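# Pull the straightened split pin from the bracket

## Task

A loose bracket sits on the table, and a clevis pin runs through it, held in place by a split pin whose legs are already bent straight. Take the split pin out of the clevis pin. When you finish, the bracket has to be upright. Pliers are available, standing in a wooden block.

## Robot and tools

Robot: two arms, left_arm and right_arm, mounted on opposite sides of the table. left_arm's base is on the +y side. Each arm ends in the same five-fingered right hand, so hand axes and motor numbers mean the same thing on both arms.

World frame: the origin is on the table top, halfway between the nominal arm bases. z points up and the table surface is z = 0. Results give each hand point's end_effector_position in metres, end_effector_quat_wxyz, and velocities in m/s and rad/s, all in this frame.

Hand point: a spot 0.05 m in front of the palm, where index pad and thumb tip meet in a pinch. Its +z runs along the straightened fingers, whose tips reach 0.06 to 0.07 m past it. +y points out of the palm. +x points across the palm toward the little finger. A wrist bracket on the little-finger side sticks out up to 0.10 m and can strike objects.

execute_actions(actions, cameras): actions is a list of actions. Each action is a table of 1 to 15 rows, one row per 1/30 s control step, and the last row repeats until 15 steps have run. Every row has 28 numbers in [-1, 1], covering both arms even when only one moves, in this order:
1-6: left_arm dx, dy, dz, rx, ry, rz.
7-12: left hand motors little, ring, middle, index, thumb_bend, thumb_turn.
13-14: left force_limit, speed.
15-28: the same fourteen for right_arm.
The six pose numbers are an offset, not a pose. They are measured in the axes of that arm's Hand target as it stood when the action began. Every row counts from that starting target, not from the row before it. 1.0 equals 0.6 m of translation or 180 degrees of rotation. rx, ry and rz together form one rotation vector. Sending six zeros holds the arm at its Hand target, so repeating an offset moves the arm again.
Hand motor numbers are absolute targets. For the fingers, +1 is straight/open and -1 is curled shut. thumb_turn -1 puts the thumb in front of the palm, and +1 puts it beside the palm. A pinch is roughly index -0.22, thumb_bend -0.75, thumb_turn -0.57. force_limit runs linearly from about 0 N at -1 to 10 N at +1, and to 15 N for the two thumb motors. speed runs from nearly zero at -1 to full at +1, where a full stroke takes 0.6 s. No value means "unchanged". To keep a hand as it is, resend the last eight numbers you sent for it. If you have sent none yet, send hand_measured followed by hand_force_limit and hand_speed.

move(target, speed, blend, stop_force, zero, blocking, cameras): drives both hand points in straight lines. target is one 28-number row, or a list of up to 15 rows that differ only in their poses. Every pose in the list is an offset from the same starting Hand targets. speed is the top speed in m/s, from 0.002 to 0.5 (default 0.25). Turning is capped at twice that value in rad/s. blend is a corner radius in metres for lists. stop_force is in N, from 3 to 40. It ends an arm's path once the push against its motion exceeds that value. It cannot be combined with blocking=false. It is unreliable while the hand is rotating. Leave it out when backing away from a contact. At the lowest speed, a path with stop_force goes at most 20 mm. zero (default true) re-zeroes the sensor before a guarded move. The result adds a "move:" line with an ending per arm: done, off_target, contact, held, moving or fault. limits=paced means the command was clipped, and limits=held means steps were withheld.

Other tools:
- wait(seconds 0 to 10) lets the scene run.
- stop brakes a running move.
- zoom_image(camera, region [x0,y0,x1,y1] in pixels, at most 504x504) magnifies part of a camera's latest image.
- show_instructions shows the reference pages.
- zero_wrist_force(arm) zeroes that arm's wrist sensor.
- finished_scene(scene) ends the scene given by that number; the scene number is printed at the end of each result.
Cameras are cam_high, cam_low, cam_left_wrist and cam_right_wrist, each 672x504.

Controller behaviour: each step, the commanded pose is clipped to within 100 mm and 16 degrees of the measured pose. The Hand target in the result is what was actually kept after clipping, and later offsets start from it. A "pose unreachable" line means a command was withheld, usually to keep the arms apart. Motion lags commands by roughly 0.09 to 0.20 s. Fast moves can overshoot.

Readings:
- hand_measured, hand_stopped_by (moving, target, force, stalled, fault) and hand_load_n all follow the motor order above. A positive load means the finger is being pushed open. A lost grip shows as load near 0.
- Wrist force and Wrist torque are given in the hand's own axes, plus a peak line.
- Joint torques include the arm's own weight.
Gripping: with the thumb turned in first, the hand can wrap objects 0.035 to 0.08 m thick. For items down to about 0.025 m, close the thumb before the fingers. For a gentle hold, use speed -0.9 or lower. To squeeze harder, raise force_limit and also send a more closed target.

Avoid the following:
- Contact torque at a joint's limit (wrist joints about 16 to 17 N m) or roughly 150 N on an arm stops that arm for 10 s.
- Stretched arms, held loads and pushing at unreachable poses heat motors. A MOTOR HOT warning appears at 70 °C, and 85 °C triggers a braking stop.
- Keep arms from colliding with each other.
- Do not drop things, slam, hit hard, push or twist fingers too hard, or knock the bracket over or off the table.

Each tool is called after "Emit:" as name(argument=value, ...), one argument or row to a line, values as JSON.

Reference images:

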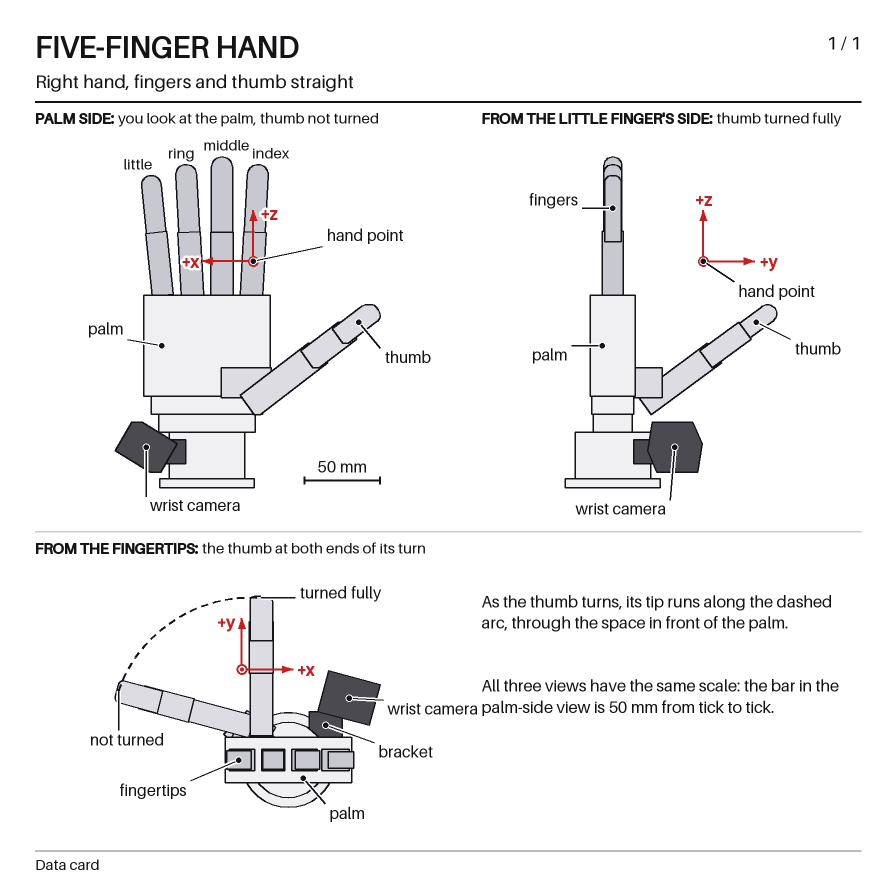

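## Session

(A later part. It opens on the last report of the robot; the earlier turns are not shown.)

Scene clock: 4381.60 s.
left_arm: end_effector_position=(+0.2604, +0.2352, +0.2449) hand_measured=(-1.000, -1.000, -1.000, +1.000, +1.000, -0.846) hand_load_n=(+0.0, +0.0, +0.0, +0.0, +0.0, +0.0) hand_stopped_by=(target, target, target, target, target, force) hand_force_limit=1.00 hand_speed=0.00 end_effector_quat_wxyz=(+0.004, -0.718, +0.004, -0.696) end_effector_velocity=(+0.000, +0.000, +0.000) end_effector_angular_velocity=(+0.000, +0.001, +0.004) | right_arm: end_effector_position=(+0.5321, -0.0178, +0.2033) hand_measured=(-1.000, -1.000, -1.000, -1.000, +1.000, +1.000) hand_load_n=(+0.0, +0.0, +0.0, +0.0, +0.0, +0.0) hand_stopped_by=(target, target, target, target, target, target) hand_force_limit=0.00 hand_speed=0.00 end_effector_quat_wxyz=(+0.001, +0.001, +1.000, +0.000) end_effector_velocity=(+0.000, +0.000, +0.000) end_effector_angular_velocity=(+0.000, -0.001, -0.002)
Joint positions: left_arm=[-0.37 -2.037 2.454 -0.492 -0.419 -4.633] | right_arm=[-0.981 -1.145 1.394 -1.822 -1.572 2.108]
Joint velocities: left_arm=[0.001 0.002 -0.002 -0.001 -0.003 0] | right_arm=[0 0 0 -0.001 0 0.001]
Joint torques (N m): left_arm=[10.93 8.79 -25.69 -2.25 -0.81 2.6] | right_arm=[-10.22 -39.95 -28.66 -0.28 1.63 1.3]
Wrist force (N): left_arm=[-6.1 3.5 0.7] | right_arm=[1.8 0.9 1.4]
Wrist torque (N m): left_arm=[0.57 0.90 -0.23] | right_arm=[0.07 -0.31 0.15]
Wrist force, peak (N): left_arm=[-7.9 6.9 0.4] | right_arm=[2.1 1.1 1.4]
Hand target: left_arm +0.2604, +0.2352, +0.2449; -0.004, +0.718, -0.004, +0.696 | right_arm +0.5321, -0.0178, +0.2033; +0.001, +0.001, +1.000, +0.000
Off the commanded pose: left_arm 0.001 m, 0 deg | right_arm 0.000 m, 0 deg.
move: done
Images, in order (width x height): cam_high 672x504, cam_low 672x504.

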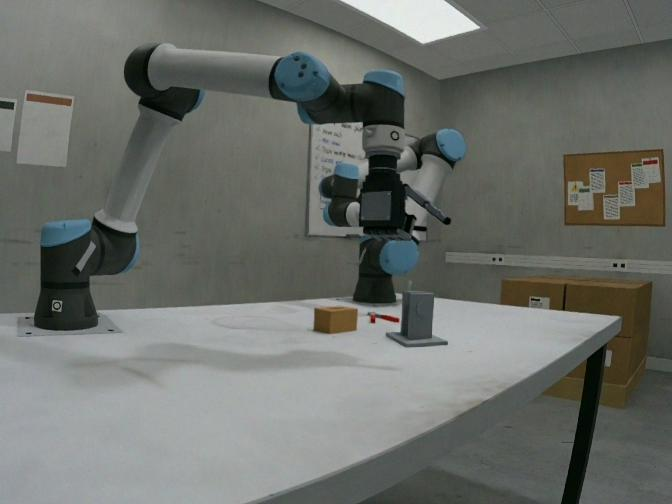

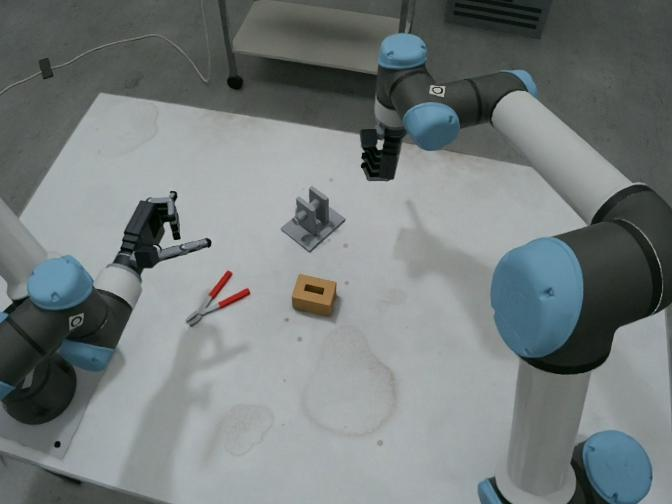

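Emit:
move(
  target=[-0.133,0.236,0.278,0,0,0,-1,-1,-1,0.25,-0.66,-0.57,0.5,0.2,0,0,0,0,0,0,-1,-1,-1,-1,1,1,0,0],
  speed=0.08,
  cameras=["cam_right_wrist","cam_low"],
)

Emit:
zoom_image(
  camera="cam_right_wrist",
  region=[490, 50, 590, 150],
)

Emit:
zoom_image(
  camera="cam_low",
  region=[285, 185, 325, 225],
)

Scene clock: 4391.23 s.
left_arm: end_effector_position=(+0.4250, +0.0943, +0.1587) hand_measured=(-1.000, -1.000, -1.000, +0.250, -0.660, -0.570) hand_load_n=(+0.0, +0.0, +0.0, +0.0, +0.0, +0.5) hand_stopped_by=(target, target, target, target, target, target) hand_force_limit=0.50 hand_speed=0.20 end_effector_quat_wxyz=(+0.004, -0.717, +0.004, -0.697) end_effector_velocity=(+0.000, +0.000, +0.000) end_effector_angular_velocity=(+0.000, +0.001, -0.001) | right_arm: end_effector_position=(+0.5321, -0.0178, +0.2033) hand_measured=(-1.000, -1.000, -1.000, -1.000, +1.000, +1.000) hand_load_n=(+0.0, +0.0, +0.0, +0.0, +0.0, +0.0) hand_stopped_by=(target, target, target, target, target, target) hand_force_limit=0.00 hand_speed=0.00 end_effector_quat_wxyz=(+0.001, +0.001, +1.000, +0.000) end_effector_velocity=(+0.000, +0.000, +0.000) end_effector_angular_velocity=(+0.001, -0.001, +0.002)
Joint positions: left_arm=[0.265 -1.273 2.041 -0.634 0.22 -4.833] | right_arm=[-0.981 -1.145 1.394 -1.822 -1.572 2.108]
Joint velocities: left_arm=[0.001 0 -0.001 0.004 0.002 -0.002] | right_arm=[0 0 0 -0.001 0 -0.001]
Joint torques (N m): left_arm=[11.84 -21.03 -23.65 2.09 1.19 -2.04] | right_arm=[-10.21 -39.59 -29.11 -0.32 1.64 1.34]
Wrist force (N): left_arm=[-5.7 3.6 0.3] | right_arm=[2.1 0.9 1.6]
Wrist torque (N m): left_arm=[0.59 0.76 -0.19] | right_arm=[0.06 -0.36 0.17]
Wrist force, peak (N): left_arm=[-5.7 4.3 1.1] | right_arm=[2.1 0.9 1.6]
Hand target: left_arm +0.4250, +0.0943, +0.1587; -0.004, +0.717, -0.004, +0.697 | right_arm +0.5321, -0.0178, +0.2033; +0.001, +0.001, +1.000, +0.000
Off the commanded pose: left_arm 0.000 m, 0 deg | right_arm 0.000 m, 0 deg.
move: done
camera_calibration:
cam_right_wrist: T_world_to_cam=[[-0.316005, 0.948337, 0.0282275, 0.173608], [0.819696, 0.257916, 0.511447, -0.533311], [0.477744, 0.184758, -0.858851, 0.0398907], [0, 0, 0, 1]] pos_world=[0.472957, -0.0344599, 0.30212]
Images, in order (width x height): cam_low 672x504, cam_right_wrist 672x504.

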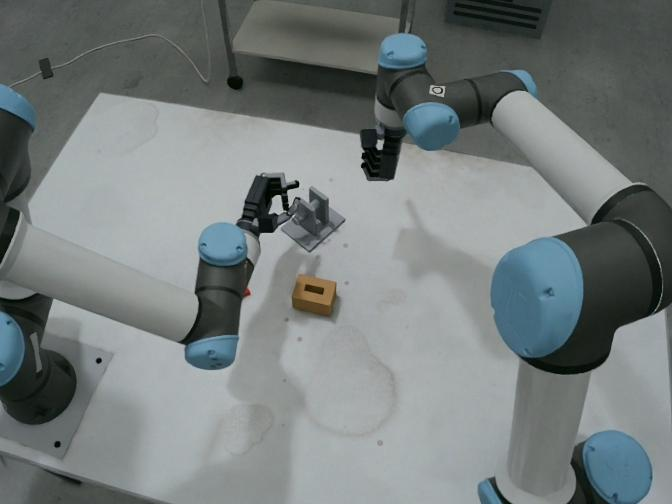

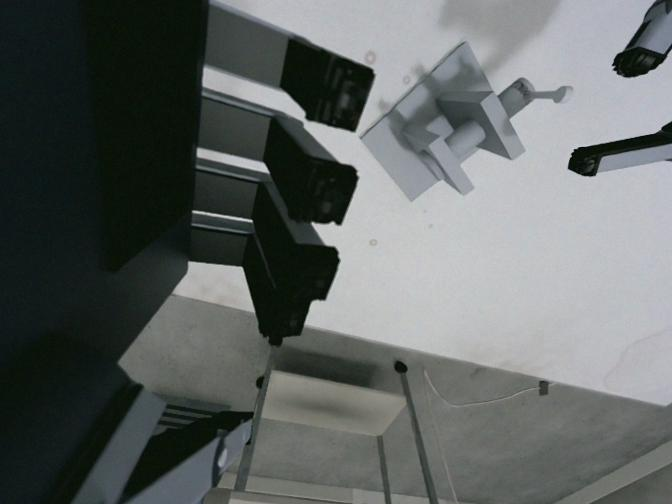

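Scaled by 5.040 from the camera's 672x504 image, which has a finer 960x720 frame.

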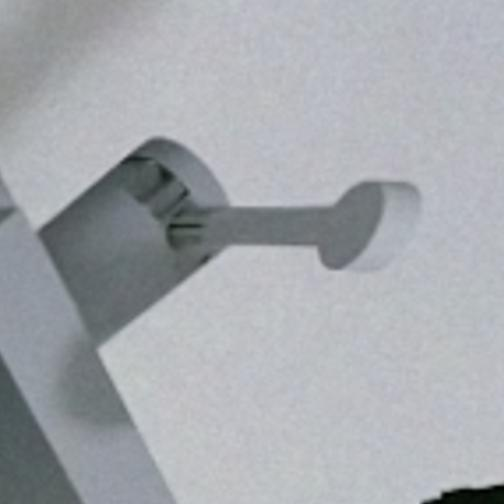

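Scaled by 12.600 from the camera's 672x504 image, which has a finer 960x720 frame.

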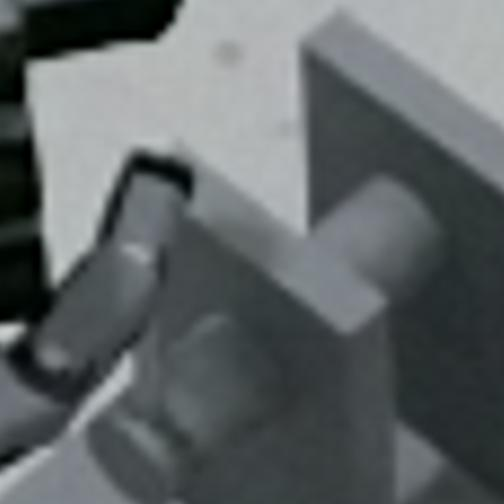

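Emit:
move(
  target=[
    [0,0.001,-0.0083,0,0,0,-1,-1,-1,0.25,-0.66,-0.57,0.5,0.2,0,0,0,0,0,0,-1,-1,-1,-1,1,1,0,0],
    [-0.0762,0.001,-0.0083,0,0,0,-1,-1,-1,0.25,-0.66,-0.57,0.5,0.2,0,0,0,0,0,0,-1,-1,-1,-1,1,1,0,0],
  ],
  speed=0.02,
  stop_force=6,
  cameras=["cam_right_wrist","cam_low","cam_high"],
)

Emit:
zoom_image(
  camera="cam_right_wrist",
  region=[490, 50, 590, 150],
)

Emit:
zoom_image(
  camera="cam_low",
  region=[285, 185, 325, 225],
)

Emit:
zoom_image(
  camera="cam_high",
  region=[380, 260, 430, 310],
)

Scene clock: 4404.97 s.
left_arm: end_effector_position=(+0.4187, +0.0942, +0.1131) hand_measured=(-1.000, -1.000, -1.000, +0.250, -0.660, -0.570) hand_load_n=(+0.0, +0.0, +0.0, +0.0, +0.0, +0.0) hand_stopped_by=(target, target, target, target, target, target) hand_force_limit=0.50 hand_speed=0.20 end_effector_quat_wxyz=(+0.004, -0.717, +0.004, -0.697) end_effector_velocity=(+0.000, +0.000, +0.001) end_effector_angular_velocity=(-0.002, -0.001, +0.000) | right_arm: end_effector_position=(+0.5321, -0.0178, +0.2033) hand_measured=(-1.000, -1.000, -1.000, -1.000, +1.000, +1.000) hand_load_n=(+0.0, +0.0, +0.0, +0.0, +0.0, +0.0) hand_stopped_by=(target, target, target, target, target, target) hand_force_limit=0.00 hand_speed=0.00 end_effector_quat_wxyz=(+0.001, +0.001, +1.000, +0.000) end_effector_velocity=(+0.001, -0.001, +0.000) end_effector_angular_velocity=(+0.001, -0.001, -0.001)
Joint positions: left_arm=[0.249 -1.187 2.082 -0.75 0.204 -4.844] | right_arm=[-0.981 -1.145 1.394 -1.822 -1.572 2.108]
Joint velocities: left_arm=[0 -0.002 0 -0.001 0 0] | right_arm=[-0.001 0 0 0 0 0]
Joint torques (N m): left_arm=[-7.54 -24.64 -5.16 -2.41 -1.37 2.76] | right_arm=[-9.89 -39.42 -29.21 -0.44 1.71 1.56]
Wrist force (N): left_arm=[-5.7 3.6 0.3] | right_arm=[1.8 1.0 1.4]
Wrist torque (N m): left_arm=[0.60 0.78 -0.20] | right_arm=[0.09 -0.31 0.16]
Wrist force, peak (N): left_arm=[-6.0 3.7 0.4] | right_arm=[1.9 1.1 1.6]
Hand target: left_arm +0.4187, +0.0942, +0.1131; -0.004, +0.717, -0.004, +0.697 | right_arm +0.5321, -0.0178, +0.2033; +0.001, +0.001, +1.000, +0.000
Off the commanded pose: left_arm 0.000 m, 0 deg | right_arm 0.000 m, 0 deg.
move: done
camera_calibration:
cam_right_wrist: T_world_to_cam=[[-0.316005, 0.948337, 0.0282274, 0.173609], [0.819696, 0.257916, 0.511447, -0.533311], [0.477744, 0.184758, -0.858851, 0.0398906], [0, 0, 0, 1]] pos_world=[0.472957, -0.0344599, 0.30212]
Images, in order (width x height): cam_high 672x504, cam_low 672x504, cam_right_wrist 672x504.

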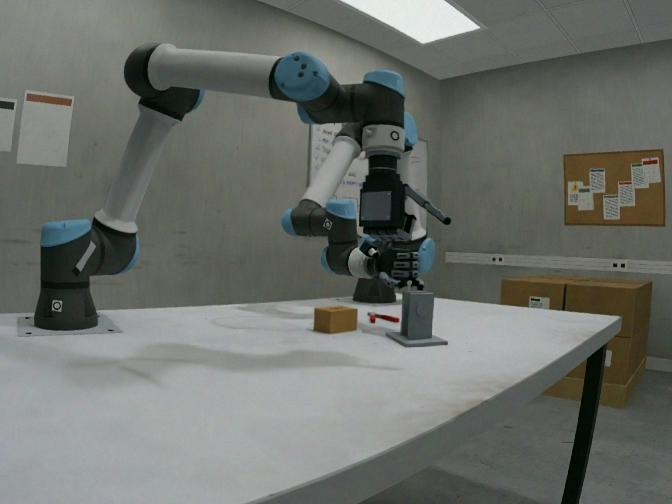

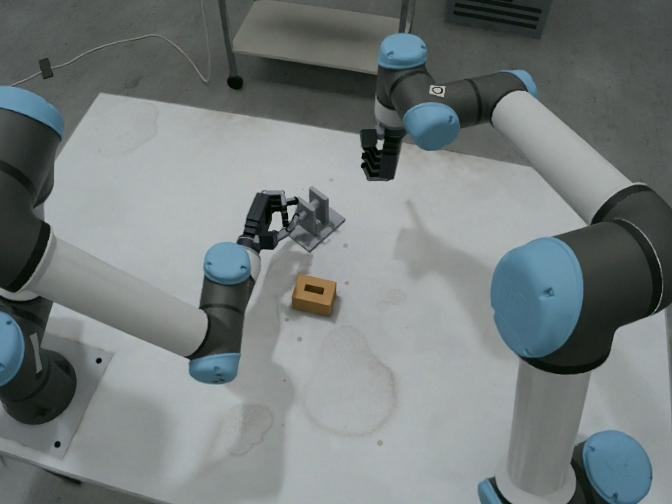

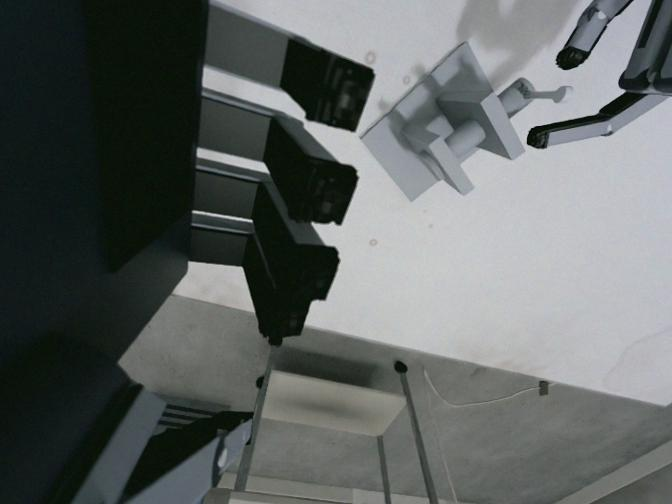

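Scaled by 5.040 from the camera's 672x504 image, which has a finer 960x720 frame.

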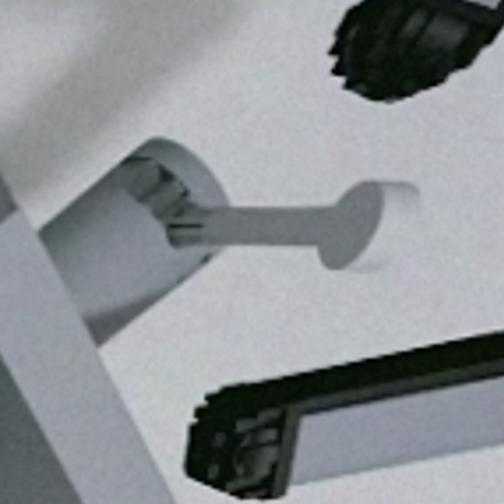

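Scaled by 12.600 from the camera's 672x504 image, which has a finer 960x720 frame.

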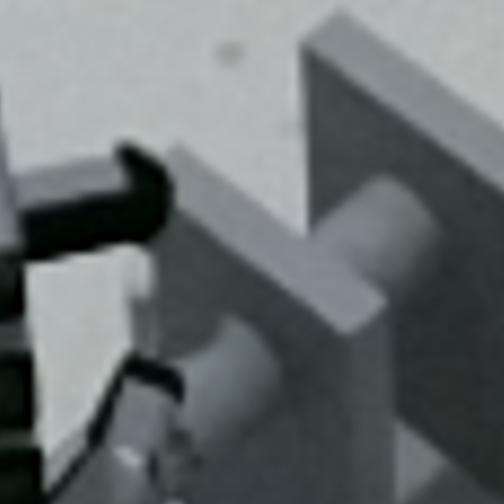

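Scaled by 10.080 from the camera's 672x504 image, which has a finer 960x720 frame.

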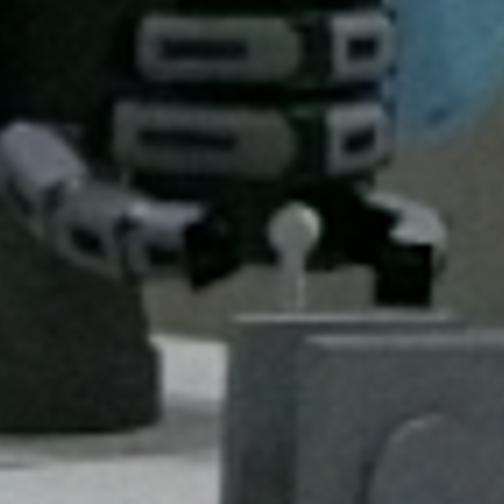

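Emit:
move(
  target=[0,0,0,0,0,0,-1,-1,-1,0.08,-0.66,-0.57,-0.5,-0.5,0,0,0,0,0,0,-1,-1,-1,-1,1,1,0,0],
  speed=0.02,
  cameras=[],
)

Emit:
move(
  target=[-0.0083,0,0.002,0,0,0,-1,-1,-1,0.08,-0.66,-0.57,-0.5,-0.5,0,0,0,0,0,0,-1,-1,-1,-1,1,1,0,0],
  speed=0.01,
  stop_force=4,
  cameras=["cam_right_wrist","cam_low","cam_high"],
)

Emit:
zoom_image(
  camera="cam_low",
  region=[285, 185, 325, 225],
)

Emit:
zoom_image(
  camera="cam_high",
  region=[380, 260, 430, 310],
)

Scene clock: 4415.97 s.
left_arm: end_effector_position=(+0.4187, +0.0942, +0.1131) hand_measured=(-1.000, -1.000, -1.000, +0.080, -0.660, -0.570) hand_load_n=(+0.0, +0.0, +0.0, +0.0, +0.0, +0.0) hand_stopped_by=(target, target, target, target, target, target) hand_force_limit=-0.50 hand_speed=-0.50 end_effector_quat_wxyz=(+0.004, -0.717, +0.004, -0.697) end_effector_velocity=(+0.000, +0.000, +0.000) end_effector_angular_velocity=(-0.001, +0.000, +0.000) | right_arm: end_effector_position=(+0.5321, -0.0178, +0.2033) hand_measured=(-1.000, -1.000, -1.000, -1.000, +1.000, +1.000) hand_load_n=(+0.0, +0.0, +0.0, +0.0, +0.0, +0.0) hand_stopped_by=(target, target, target, target, target, target) hand_force_limit=0.00 hand_speed=0.00 end_effector_quat_wxyz=(+0.001, +0.001, +1.000, +0.000) end_effector_velocity=(-0.001, +0.001, +0.000) end_effector_angular_velocity=(-0.001, +0.000, +0.002)
Joint positions: left_arm=[0.249 -1.187 2.082 -0.75 0.204 -4.844] | right_arm=[-0.981 -1.145 1.394 -1.822 -1.572 2.108]
Joint velocities: left_arm=[0 0 0 -0.001 0 0] | right_arm=[0.001 0 0 0 0 -0.001]
Joint torques (N m): left_arm=[-7.3 -25.17 -8.5 -2.1 -1.43 2.63] | right_arm=[-10.09 -39.98 -28.54 -0.42 1.83 1.57]
Wrist force (N): left_arm=[-5.7 3.5 0.2] | right_arm=[1.7 1.0 1.7]
Wrist torque (N m): left_arm=[0.59 0.78 -0.20] | right_arm=[0.06 -0.30 0.14]
Wrist force, peak (N): left_arm=[-6.1 3.7 0.3] | right_arm=[2.1 1.0 1.6]
Hand target: left_arm +0.4187, +0.0942, +0.1131; -0.004, +0.717, -0.004, +0.697 | right_arm +0.5321, -0.0178, +0.2033; +0.001, +0.001, +1.000, +0.000
Off the commanded pose: left_arm 0.000 m, 0 deg | right_arm 0.000 m, 0 deg.
move: done
No camera images: "cameras" was empty.

Scene clock: 4417.43 s.
left_arm: end_effector_position=(+0.4198, +0.0942, +0.1080) hand_measured=(-1.000, -1.000, -1.000, +0.080, -0.660, -0.570) hand_load_n=(+0.0, +0.0, +0.0, +0.0, +0.5, +0.0) hand_stopped_by=(target, target, target, target, target, target) hand_force_limit=-0.50 hand_speed=-0.50 end_effector_quat_wxyz=(+0.004, -0.717, +0.004, -0.697) end_effector_velocity=(+0.000, +0.000, -0.001) end_effector_angular_velocity=(+0.002, +0.000, +0.000) | right_arm: end_effector_position=(+0.5321, -0.0178, +0.2033) hand_measured=(-1.000, -1.000, -1.000, -1.000, +1.000, +1.000) hand_load_n=(+0.0, +0.0, +0.0, +0.0, +0.0, +0.0) hand_stopped_by=(target, target, target, target, target, target) hand_force_limit=0.00 hand_speed=0.00 end_effector_quat_wxyz=(+0.001, +0.001, +1.000, +0.000) end_effector_velocity=(+0.000, +0.001, +0.000) end_effector_angular_velocity=(+0.001, -0.001, +0.002)
Joint positions: left_arm=[0.252 -1.176 2.084 -0.765 0.207 -4.842] | right_arm=[-0.981 -1.145 1.394 -1.822 -1.572 2.108]
Joint velocities: left_arm=[0 0.001 0 0.002 0 0] | right_arm=[0.001 0 0 -0.002 0 0]
Joint torques (N m): left_arm=[10.88 -23.7 -3.51 -2.39 1.29 2.52] | right_arm=[-9.7 -39.45 -28.72 -0.51 1.74 1.76]
Wrist force (N): left_arm=[-5.7 3.6 0.5] | right_arm=[1.8 1.1 1.4]
Wrist torque (N m): left_arm=[0.59 0.78 -0.19] | right_arm=[0.11 -0.30 0.16]
Wrist force, peak (N): left_arm=[-6.0 3.6 0.4] | right_arm=[1.9 1.1 1.6]
Hand target: left_arm +0.4198, +0.0942, +0.1080; -0.004, +0.717, -0.004, +0.697 | right_arm +0.5321, -0.0178, +0.2033; +0.001, +0.001, +1.000, +0.000
Off the commanded pose: left_arm 0.000 m, 0 deg | right_arm 0.000 m, 0 deg.
move: done
camera_calibration:
cam_right_wrist: T_world_to_cam=[[-0.316006, 0.948337, 0.0282278, 0.173608], [0.819696, 0.257916, 0.511447, -0.533311], [0.477744, 0.184758, -0.858851, 0.0398907], [0, 0, 0, 1]] pos_world=[0.472957, -0.0344599, 0.30212]
Images, in order (width x height): cam_high 672x504, cam_low 672x504, cam_right_wrist 672x504.

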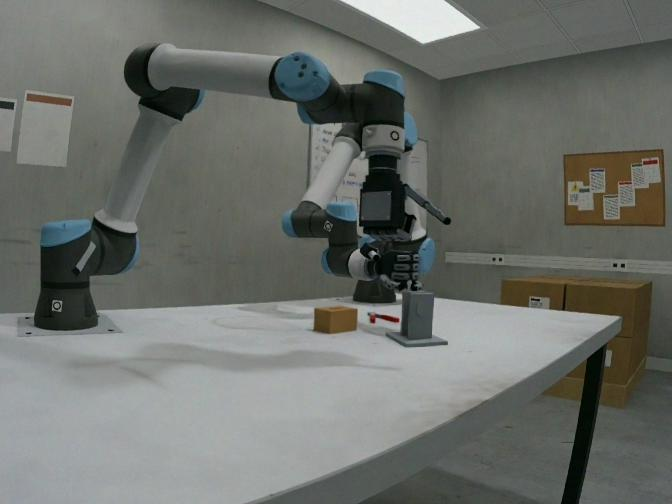

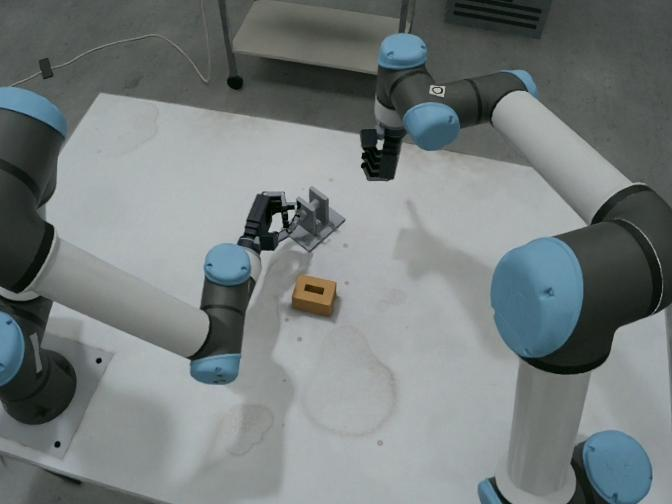

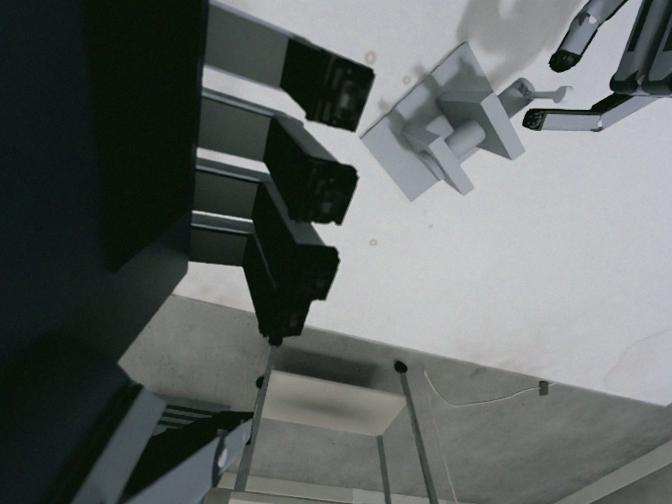

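Scaled by 12.600 from the camera's 672x504 image, which has a finer 960x720 frame.

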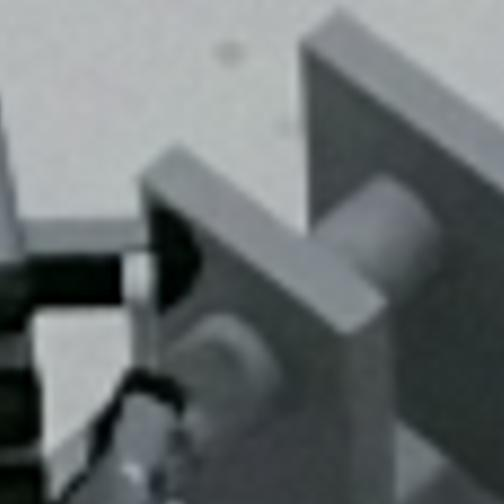

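Scaled by 10.080 from the camera's 672x504 image, which has a finer 960x720 frame.

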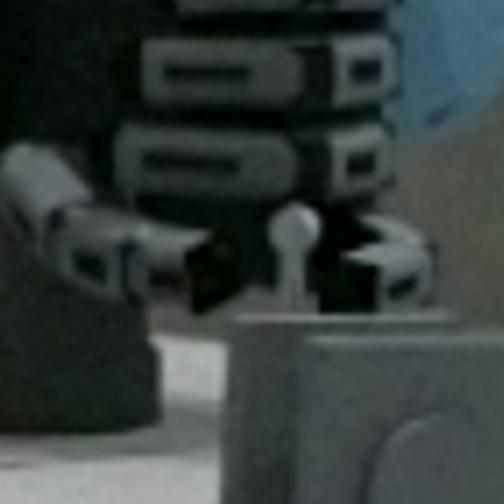

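Emit:
move(
  target=[0,0,0.033,0,0,0,-1,-1,-1,0.08,-0.66,-0.57,-0.5,-0.5,0,0,0,0,0,0,-1,-1,-1,-1,1,1,0,0],
  speed=0.01,
  stop_force=3,
  cameras=["cam_low","cam_high"],
)

Emit:
zoom_image(
  camera="cam_low",
  region=[285, 185, 325, 225],
)

Emit:
zoom_image(
  camera="cam_high",
  region=[380, 260, 430, 310],
)

Scene clock: 4423.33 s.
left_arm: end_effector_position=(+0.4263, +0.0943, +0.1078) hand_measured=(-1.000, -1.000, -1.000, +0.080, -0.660, -0.570) hand_load_n=(+0.0, +0.0, +0.0, -1.0, +0.0, +0.0) hand_stopped_by=(target, target, target, target, target, target) hand_force_limit=-0.50 hand_speed=-0.50 end_effector_quat_wxyz=(+0.004, -0.717, +0.004, -0.697) end_effector_velocity=(+0.000, +0.000, +0.001) end_effector_angular_velocity=(-0.001, +0.000, +0.000) | right_arm: end_effector_position=(+0.5321, -0.0178, +0.2033) hand_measured=(-1.000, -1.000, -1.000, -1.000, +1.000, +1.000) hand_load_n=(+0.0, -0.5, +0.0, +0.0, +0.0, +0.0) hand_stopped_by=(target, target, target, target, target, target) hand_force_limit=0.00 hand_speed=0.00 end_effector_quat_wxyz=(+0.001, +0.001, +1.000, +0.000) end_effector_velocity=(-0.001, +0.000, -0.001) end_effector_angular_velocity=(-0.001, +0.002, +0.001)
Joint positions: left_arm=[0.269 -1.171 2.077 -0.772 0.223 -4.832] | right_arm=[-0.981 -1.145 1.394 -1.822 -1.572 2.108]
Joint velocities: left_arm=[0 -0.002 0 0.001 0 0] | right_arm=[0.001 0 0 0.001 0 0]
Joint torques (N m): left_arm=[-7.99 -40.67 -5.01 1.88 -1.7 -2.41] | right_arm=[-9.85 -39.8 -28.52 -0.57 1.74 1.78]
Wrist force (N): left_arm=[-5.8 4.0 -0.8] | right_arm=[1.8 0.9 1.5]
Wrist torque (N m): left_arm=[0.66 0.80 -0.19] | right_arm=[0.07 -0.31 0.15]
Wrist force, peak (N): left_arm=[-5.4 1.7 -4.7] | right_arm=[2.0 1.2 1.6]
Hand target: left_arm +0.4263, +0.0943, +0.1078; -0.004, +0.717, -0.004, +0.697 | right_arm +0.5321, -0.0178, +0.2033; +0.001, +0.001, +1.000, +0.000
Off the commanded pose: left_arm 0.013 m, 0 deg | right_arm 0.000 m, 0 deg.
move: contact (left_arm)
Images, in order (width x height): cam_high 672x504, cam_low 672x504.

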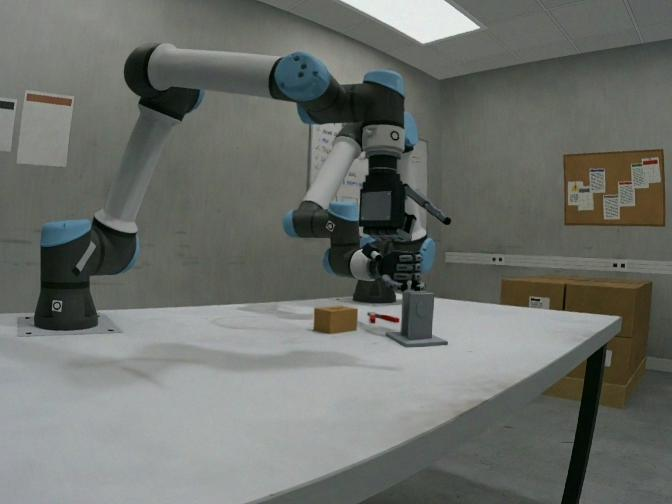

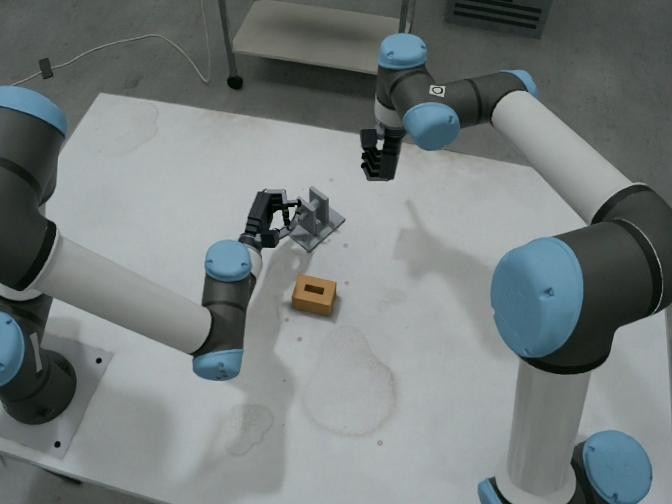

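Scaled by 12.600 from the camera's 672x504 image, which has a finer 960x720 frame.

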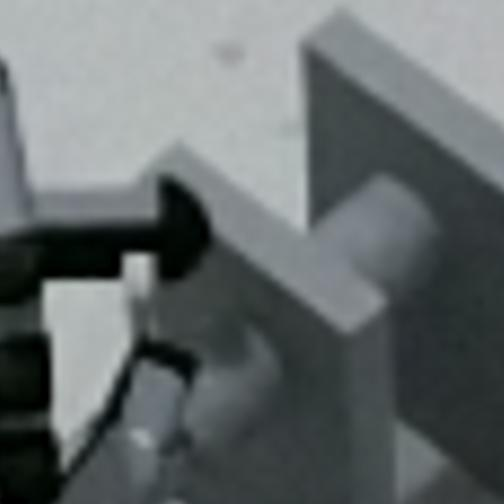

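Scaled by 10.080 from the camera's 672x504 image, which has a finer 960x720 frame.

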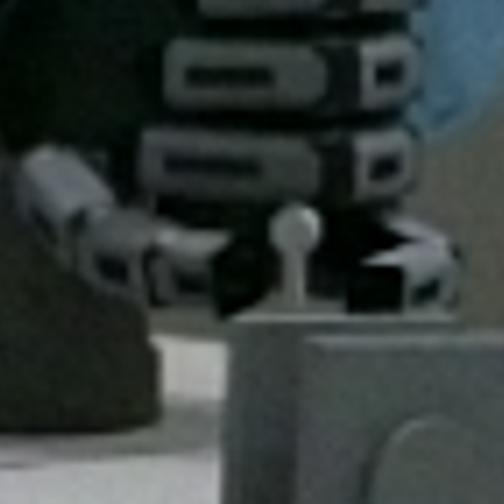

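Emit:
move(
  target=[0,0,0,0,0,0,-1,-1,-1,-0.04,-0.66,-0.57,-0.5,-0.9,0,0,0,0,0,0,-1,-1,-1,-1,1,1,0,0],
  cameras=[],
)

Emit:
move(
  target=[0,0,0.02,0,0,0,-1,-1,-1,-0.04,-0.66,-0.57,-0.5,-0.9,0,0,0,0,0,0,-1,-1,-1,-1,1,1,0,0],
  speed=0.01,
  stop_force=3,
  cameras=["cam_low","cam_high","cam_right_wrist"],
)

Emit:
zoom_image(
  camera="cam_low",
  region=[285, 185, 325, 225],
)

Emit:
zoom_image(
  camera="cam_right_wrist",
  region=[490, 50, 590, 150],
)

Emit:
zoom_image(
  camera="cam_high",
  region=[380, 260, 430, 310],
)

Scene clock: 4432.17 s.
left_arm: end_effector_position=(+0.4263, +0.0943, +0.1078) hand_measured=(-1.000, -1.000, -1.000, -0.040, -0.660, -0.570) hand_load_n=(+0.0, +0.0, +0.0, +0.0, +0.0, +0.0) hand_stopped_by=(target, target, target, target, target, target) hand_force_limit=-0.50 hand_speed=-0.90 end_effector_quat_wxyz=(+0.004, -0.717, +0.004, -0.697) end_effector_velocity=(+0.000, +0.001, +0.000) end_effector_angular_velocity=(+0.002, +0.000, +0.000) | right_arm: end_effector_position=(+0.5321, -0.0178, +0.2033) hand_measured=(-1.000, -1.000, -1.000, -1.000, +1.000, +1.000) hand_load_n=(+0.0, +0.0, +0.0, +0.5, +0.0, +0.0) hand_stopped_by=(target, target, target, target, target, target) hand_force_limit=0.00 hand_speed=0.00 end_effector_quat_wxyz=(+0.001, +0.001, +1.000, +0.000) end_effector_velocity=(+0.000, +0.000, +0.000) end_effector_angular_velocity=(+0.001, +0.000, +0.000)
Joint positions: left_arm=[0.269 -1.171 2.077 -0.772 0.223 -4.832] | right_arm=[-0.981 -1.145 1.394 -1.822 -1.572 2.108]
Joint velocities: left_arm=[0 0 0 0.002 0 0] | right_arm=[0 0 0 0 0 0]
Joint torques (N m): left_arm=[-7.5 -39.22 -9.92 1.76 -0.61 -2.53] | right_arm=[-10.01 -39.52 -28.38 -0.55 1.72 1.8]
Wrist force (N): left_arm=[-5.9 3.6 0.3] | right_arm=[1.6 0.8 1.4]
Wrist torque (N m): left_arm=[0.61 0.81 -0.20] | right_arm=[0.06 -0.29 0.14]
Wrist force, peak (N): left_arm=[-6.0 3.9 -0.9] | right_arm=[1.9 1.1 1.5]
Hand target: left_arm +0.4263, +0.0943, +0.1078; -0.004, +0.717, -0.004, +0.697 | right_arm +0.5321, -0.0178, +0.2033; +0.001, +0.001, +1.000, +0.000
Off the commanded pose: left_arm 0.000 m, 0 deg | right_arm 0.000 m, 0 deg.
move: done
No camera images: "cameras" was empty.

Scene clock: 4433.83 s.
left_arm: end_effector_position=(+0.4316, +0.0943, +0.1077) hand_measured=(-1.000, -1.000, -1.000, -0.040, -0.660, -0.570) hand_load_n=(+0.0, +0.0, -0.5, +0.0, +0.5, +0.0) hand_stopped_by=(target, target, target, target, target, target) hand_force_limit=-0.50 hand_speed=-0.90 end_effector_quat_wxyz=(+0.004, -0.717, +0.004, -0.697) end_effector_velocity=(+0.000, +0.000, +0.000) end_effector_angular_velocity=(+0.001, +0.000, +0.000) | right_arm: end_effector_position=(+0.5321, -0.0178, +0.2033) hand_measured=(-1.000, -1.000, -1.000, -1.000, +1.000, +1.000) hand_load_n=(+0.0, +0.0, +0.0, +0.0, +0.0, +0.0) hand_stopped_by=(target, target, target, target, target, target) hand_force_limit=0.00 hand_speed=0.00 end_effector_quat_wxyz=(+0.001, +0.001, +1.000, +0.000) end_effector_velocity=(+0.000, +0.000, +0.000) end_effector_angular_velocity=(+0.000, +0.000, -0.001)
Joint positions: left_arm=[0.281 -1.167 2.07 -0.776 0.236 -4.825] | right_arm=[-0.981 -1.145 1.394 -1.822 -1.572 2.108]
Joint velocities: left_arm=[0 0.001 0 0 0 0] | right_arm=[0 0 0 0 0 0.001]
Joint torques (N m): left_arm=[-7.29 -40.9 -4.7 2.13 -1.69 -2.43] | right_arm=[-9.66 -39.06 -28.46 -0.58 1.71 1.9]
Wrist force (N): left_arm=[-5.7 4.1 -0.7] | right_arm=[1.7 1.0 1.5]
Wrist torque (N m): left_arm=[0.62 0.78 -0.19] | right_arm=[0.08 -0.30 0.15]
Wrist force, peak (N): left_arm=[-6.0 4.8 -3.2] | right_arm=[1.9 1.1 1.5]
Hand target: left_arm +0.4316, +0.0943, +0.1077; -0.004, +0.717, -0.004, +0.697 | right_arm +0.5321, -0.0178, +0.2033; +0.001, +0.001, +1.000, +0.000
Off the commanded pose: left_arm 0.007 m, 0 deg | right_arm 0.000 m, 0 deg.
move: contact (left_arm)
camera_calibration:
cam_right_wrist: T_world_to_cam=[[-0.316005, 0.948337, 0.0282276, 0.173608], [0.819696, 0.257916, 0.511447, -0.533311], [0.477744, 0.184758, -0.858851, 0.0398906], [0, 0, 0, 1]] pos_world=[0.472957, -0.0344599, 0.30212]
Images, in order (width x height): cam_high 672x504, cam_low 672x504, cam_right_wrist 672x504.

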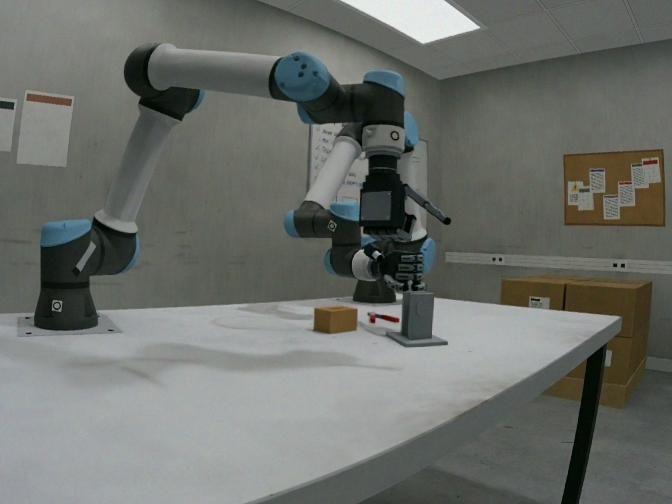

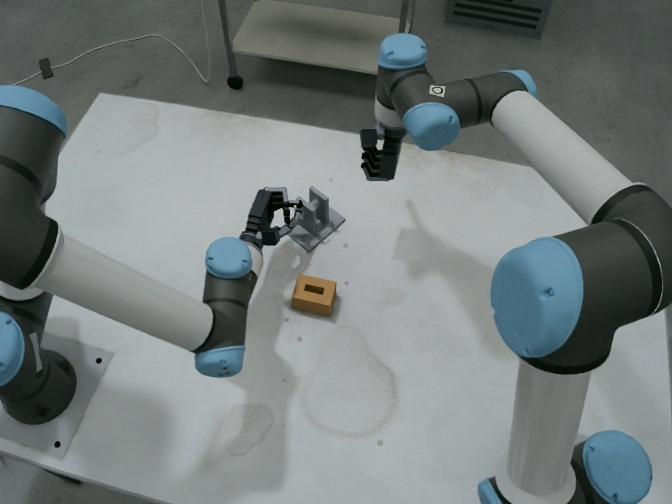

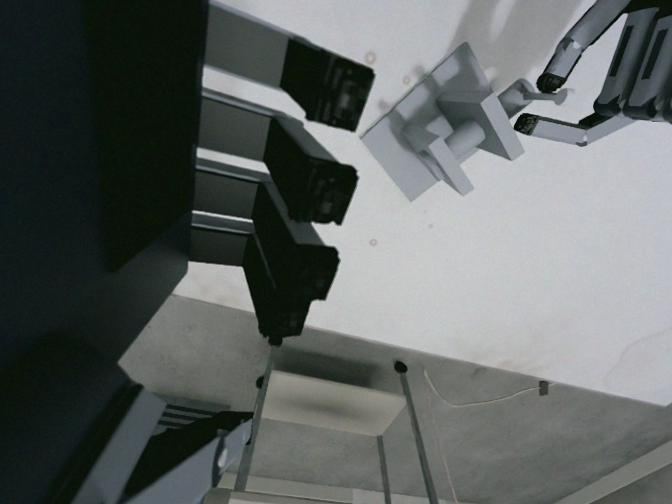

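Scaled by 12.600 from the camera's 672x504 image, which has a finer 960x720 frame.

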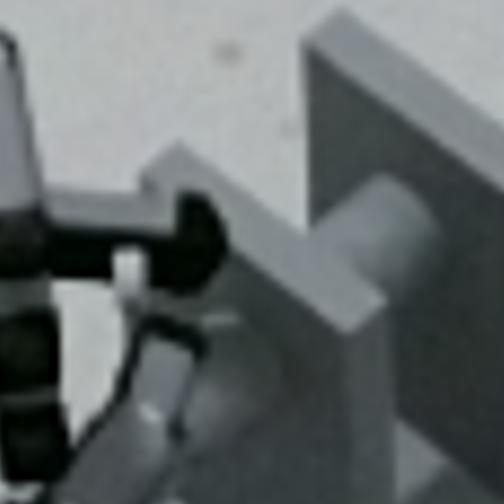

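Scaled by 5.040 from the camera's 672x504 image, which has a finer 960x720 frame.

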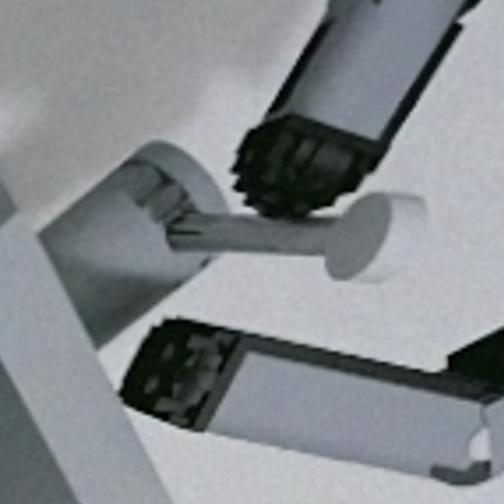

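Scaled by 10.080 from the camera's 672x504 image, which has a finer 960x720 frame.

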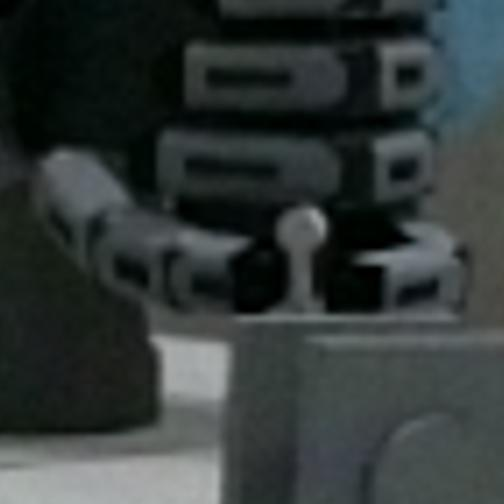

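Emit:
move(
  target=[0,0,0,0,0,0,-1,-1,-1,-0.5,-0.66,-0.57,0.3,-0.9,0,0,0,0,0,0,-1,-1,-1,-1,1,1,0,0],
  cameras=["cam_low","cam_high","cam_right_wrist"],
)

Emit:
zoom_image(
  camera="cam_right_wrist",
  region=[490, 50, 590, 150],
)

Emit:
zoom_image(
  camera="cam_high",
  region=[380, 260, 430, 310],
)

Scene clock: 4442.60 s.
left_arm: end_effector_position=(+0.4316, +0.0943, +0.1077) hand_measured=(-1.000, -1.000, -1.000, -0.220, -0.658, -0.570) hand_load_n=(+0.0, +0.0, +0.0, +5.5, +3.5, +0.0) hand_stopped_by=(target, target, target, force, target, target) hand_force_limit=0.30 hand_speed=-0.90 end_effector_quat_wxyz=(+0.004, -0.717, +0.004, -0.697) end_effector_velocity=(+0.000, +0.000, +0.000) end_effector_angular_velocity=(-0.001, +0.000, +0.000) | right_arm: end_effector_position=(+0.5321, -0.0178, +0.2033) hand_measured=(-1.000, -1.000, -1.000, -1.000, +1.000, +1.000) hand_load_n=(+0.0, +0.0, +0.0, +0.0, +0.0, +0.0) hand_stopped_by=(target, target, target, target, target, target) hand_force_limit=0.00 hand_speed=0.00 end_effector_quat_wxyz=(+0.001, +0.001, +1.000, +0.000) end_effector_velocity=(+0.000, +0.000, +0.000) end_effector_angular_velocity=(+0.001, -0.001, +0.000)
Joint positions: left_arm=[0.281 -1.167 2.07 -0.776 0.236 -4.825] | right_arm=[-0.981 -1.145 1.394 -1.822 -1.572 2.108]
Joint velocities: left_arm=[0 0 0 0 -0.001 0] | right_arm=[0.001 0 0 -0.001 0 0.001]
Joint torques (N m): left_arm=[-5.3 -37.58 -17.71 0.54 -1.34 -2.39] | right_arm=[-9.47 -39.94 -28.63 -0.67 1.77 2.09]
Wrist force (N): left_arm=[-7.2 5.4 3.4] | right_arm=[1.7 0.8 1.6]
Wrist torque (N m): left_arm=[0.60 0.78 -0.19] | right_arm=[0.04 -0.30 0.14]
Wrist force, peak (N): left_arm=[-7.0 5.4 4.3] | right_arm=[1.9 1.2 1.6]
Hand target: left_arm +0.4316, +0.0943, +0.1077; -0.004, +0.717, -0.004, +0.697 | right_arm +0.5321, -0.0178, +0.2033; +0.001, +0.001, +1.000, +0.000
Off the commanded pose: left_arm 0.000 m, 0 deg | right_arm 0.000 m, 0 deg.
move: done
camera_calibration:
cam_right_wrist: T_world_to_cam=[[-0.316005, 0.948337, 0.0282278, 0.173608], [0.819696, 0.257916, 0.511447, -0.533311], [0.477744, 0.184758, -0.858851, 0.0398907], [0, 0, 0, 1]] pos_world=[0.472957, -0.0344599, 0.30212]
Images, in order (width x height): cam_high 672x504, cam_low 672x504, cam_right_wrist 672x504.

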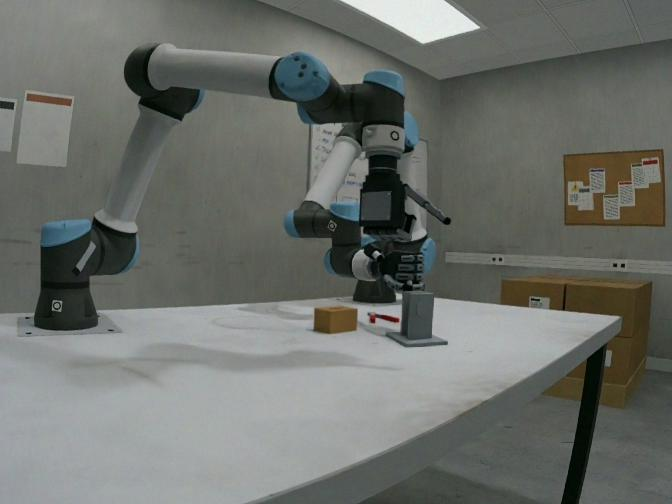

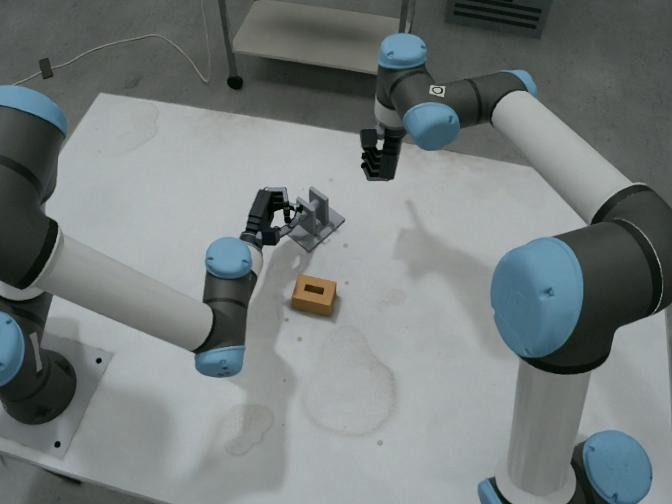

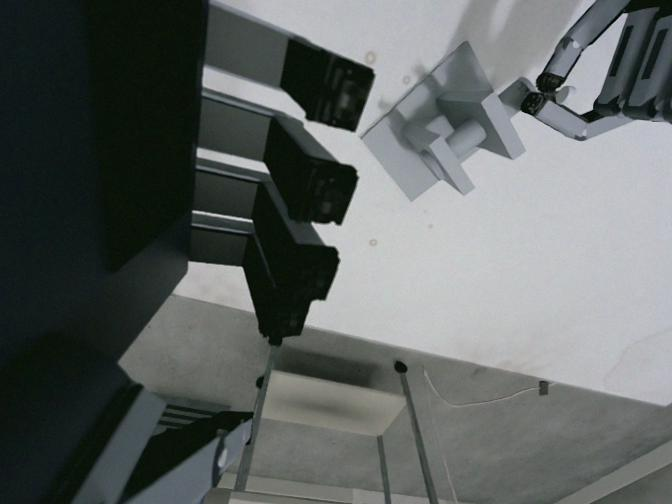

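Scaled by 5.040 from the camera's 672x504 image, which has a finer 960x720 frame.

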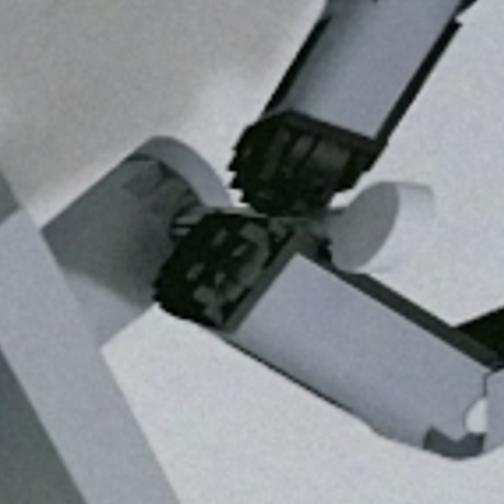

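Scaled by 10.080 from the camera's 672x504 image, which has a finer 960x720 frame.

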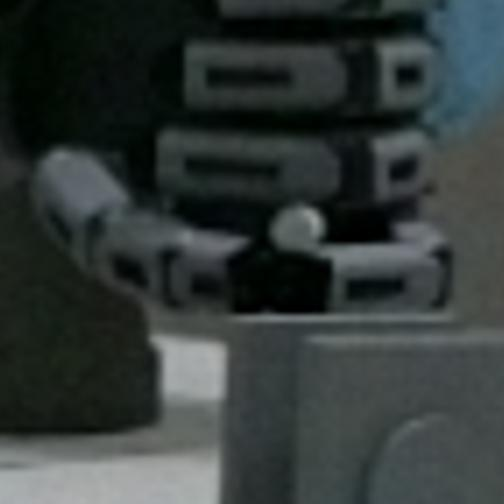

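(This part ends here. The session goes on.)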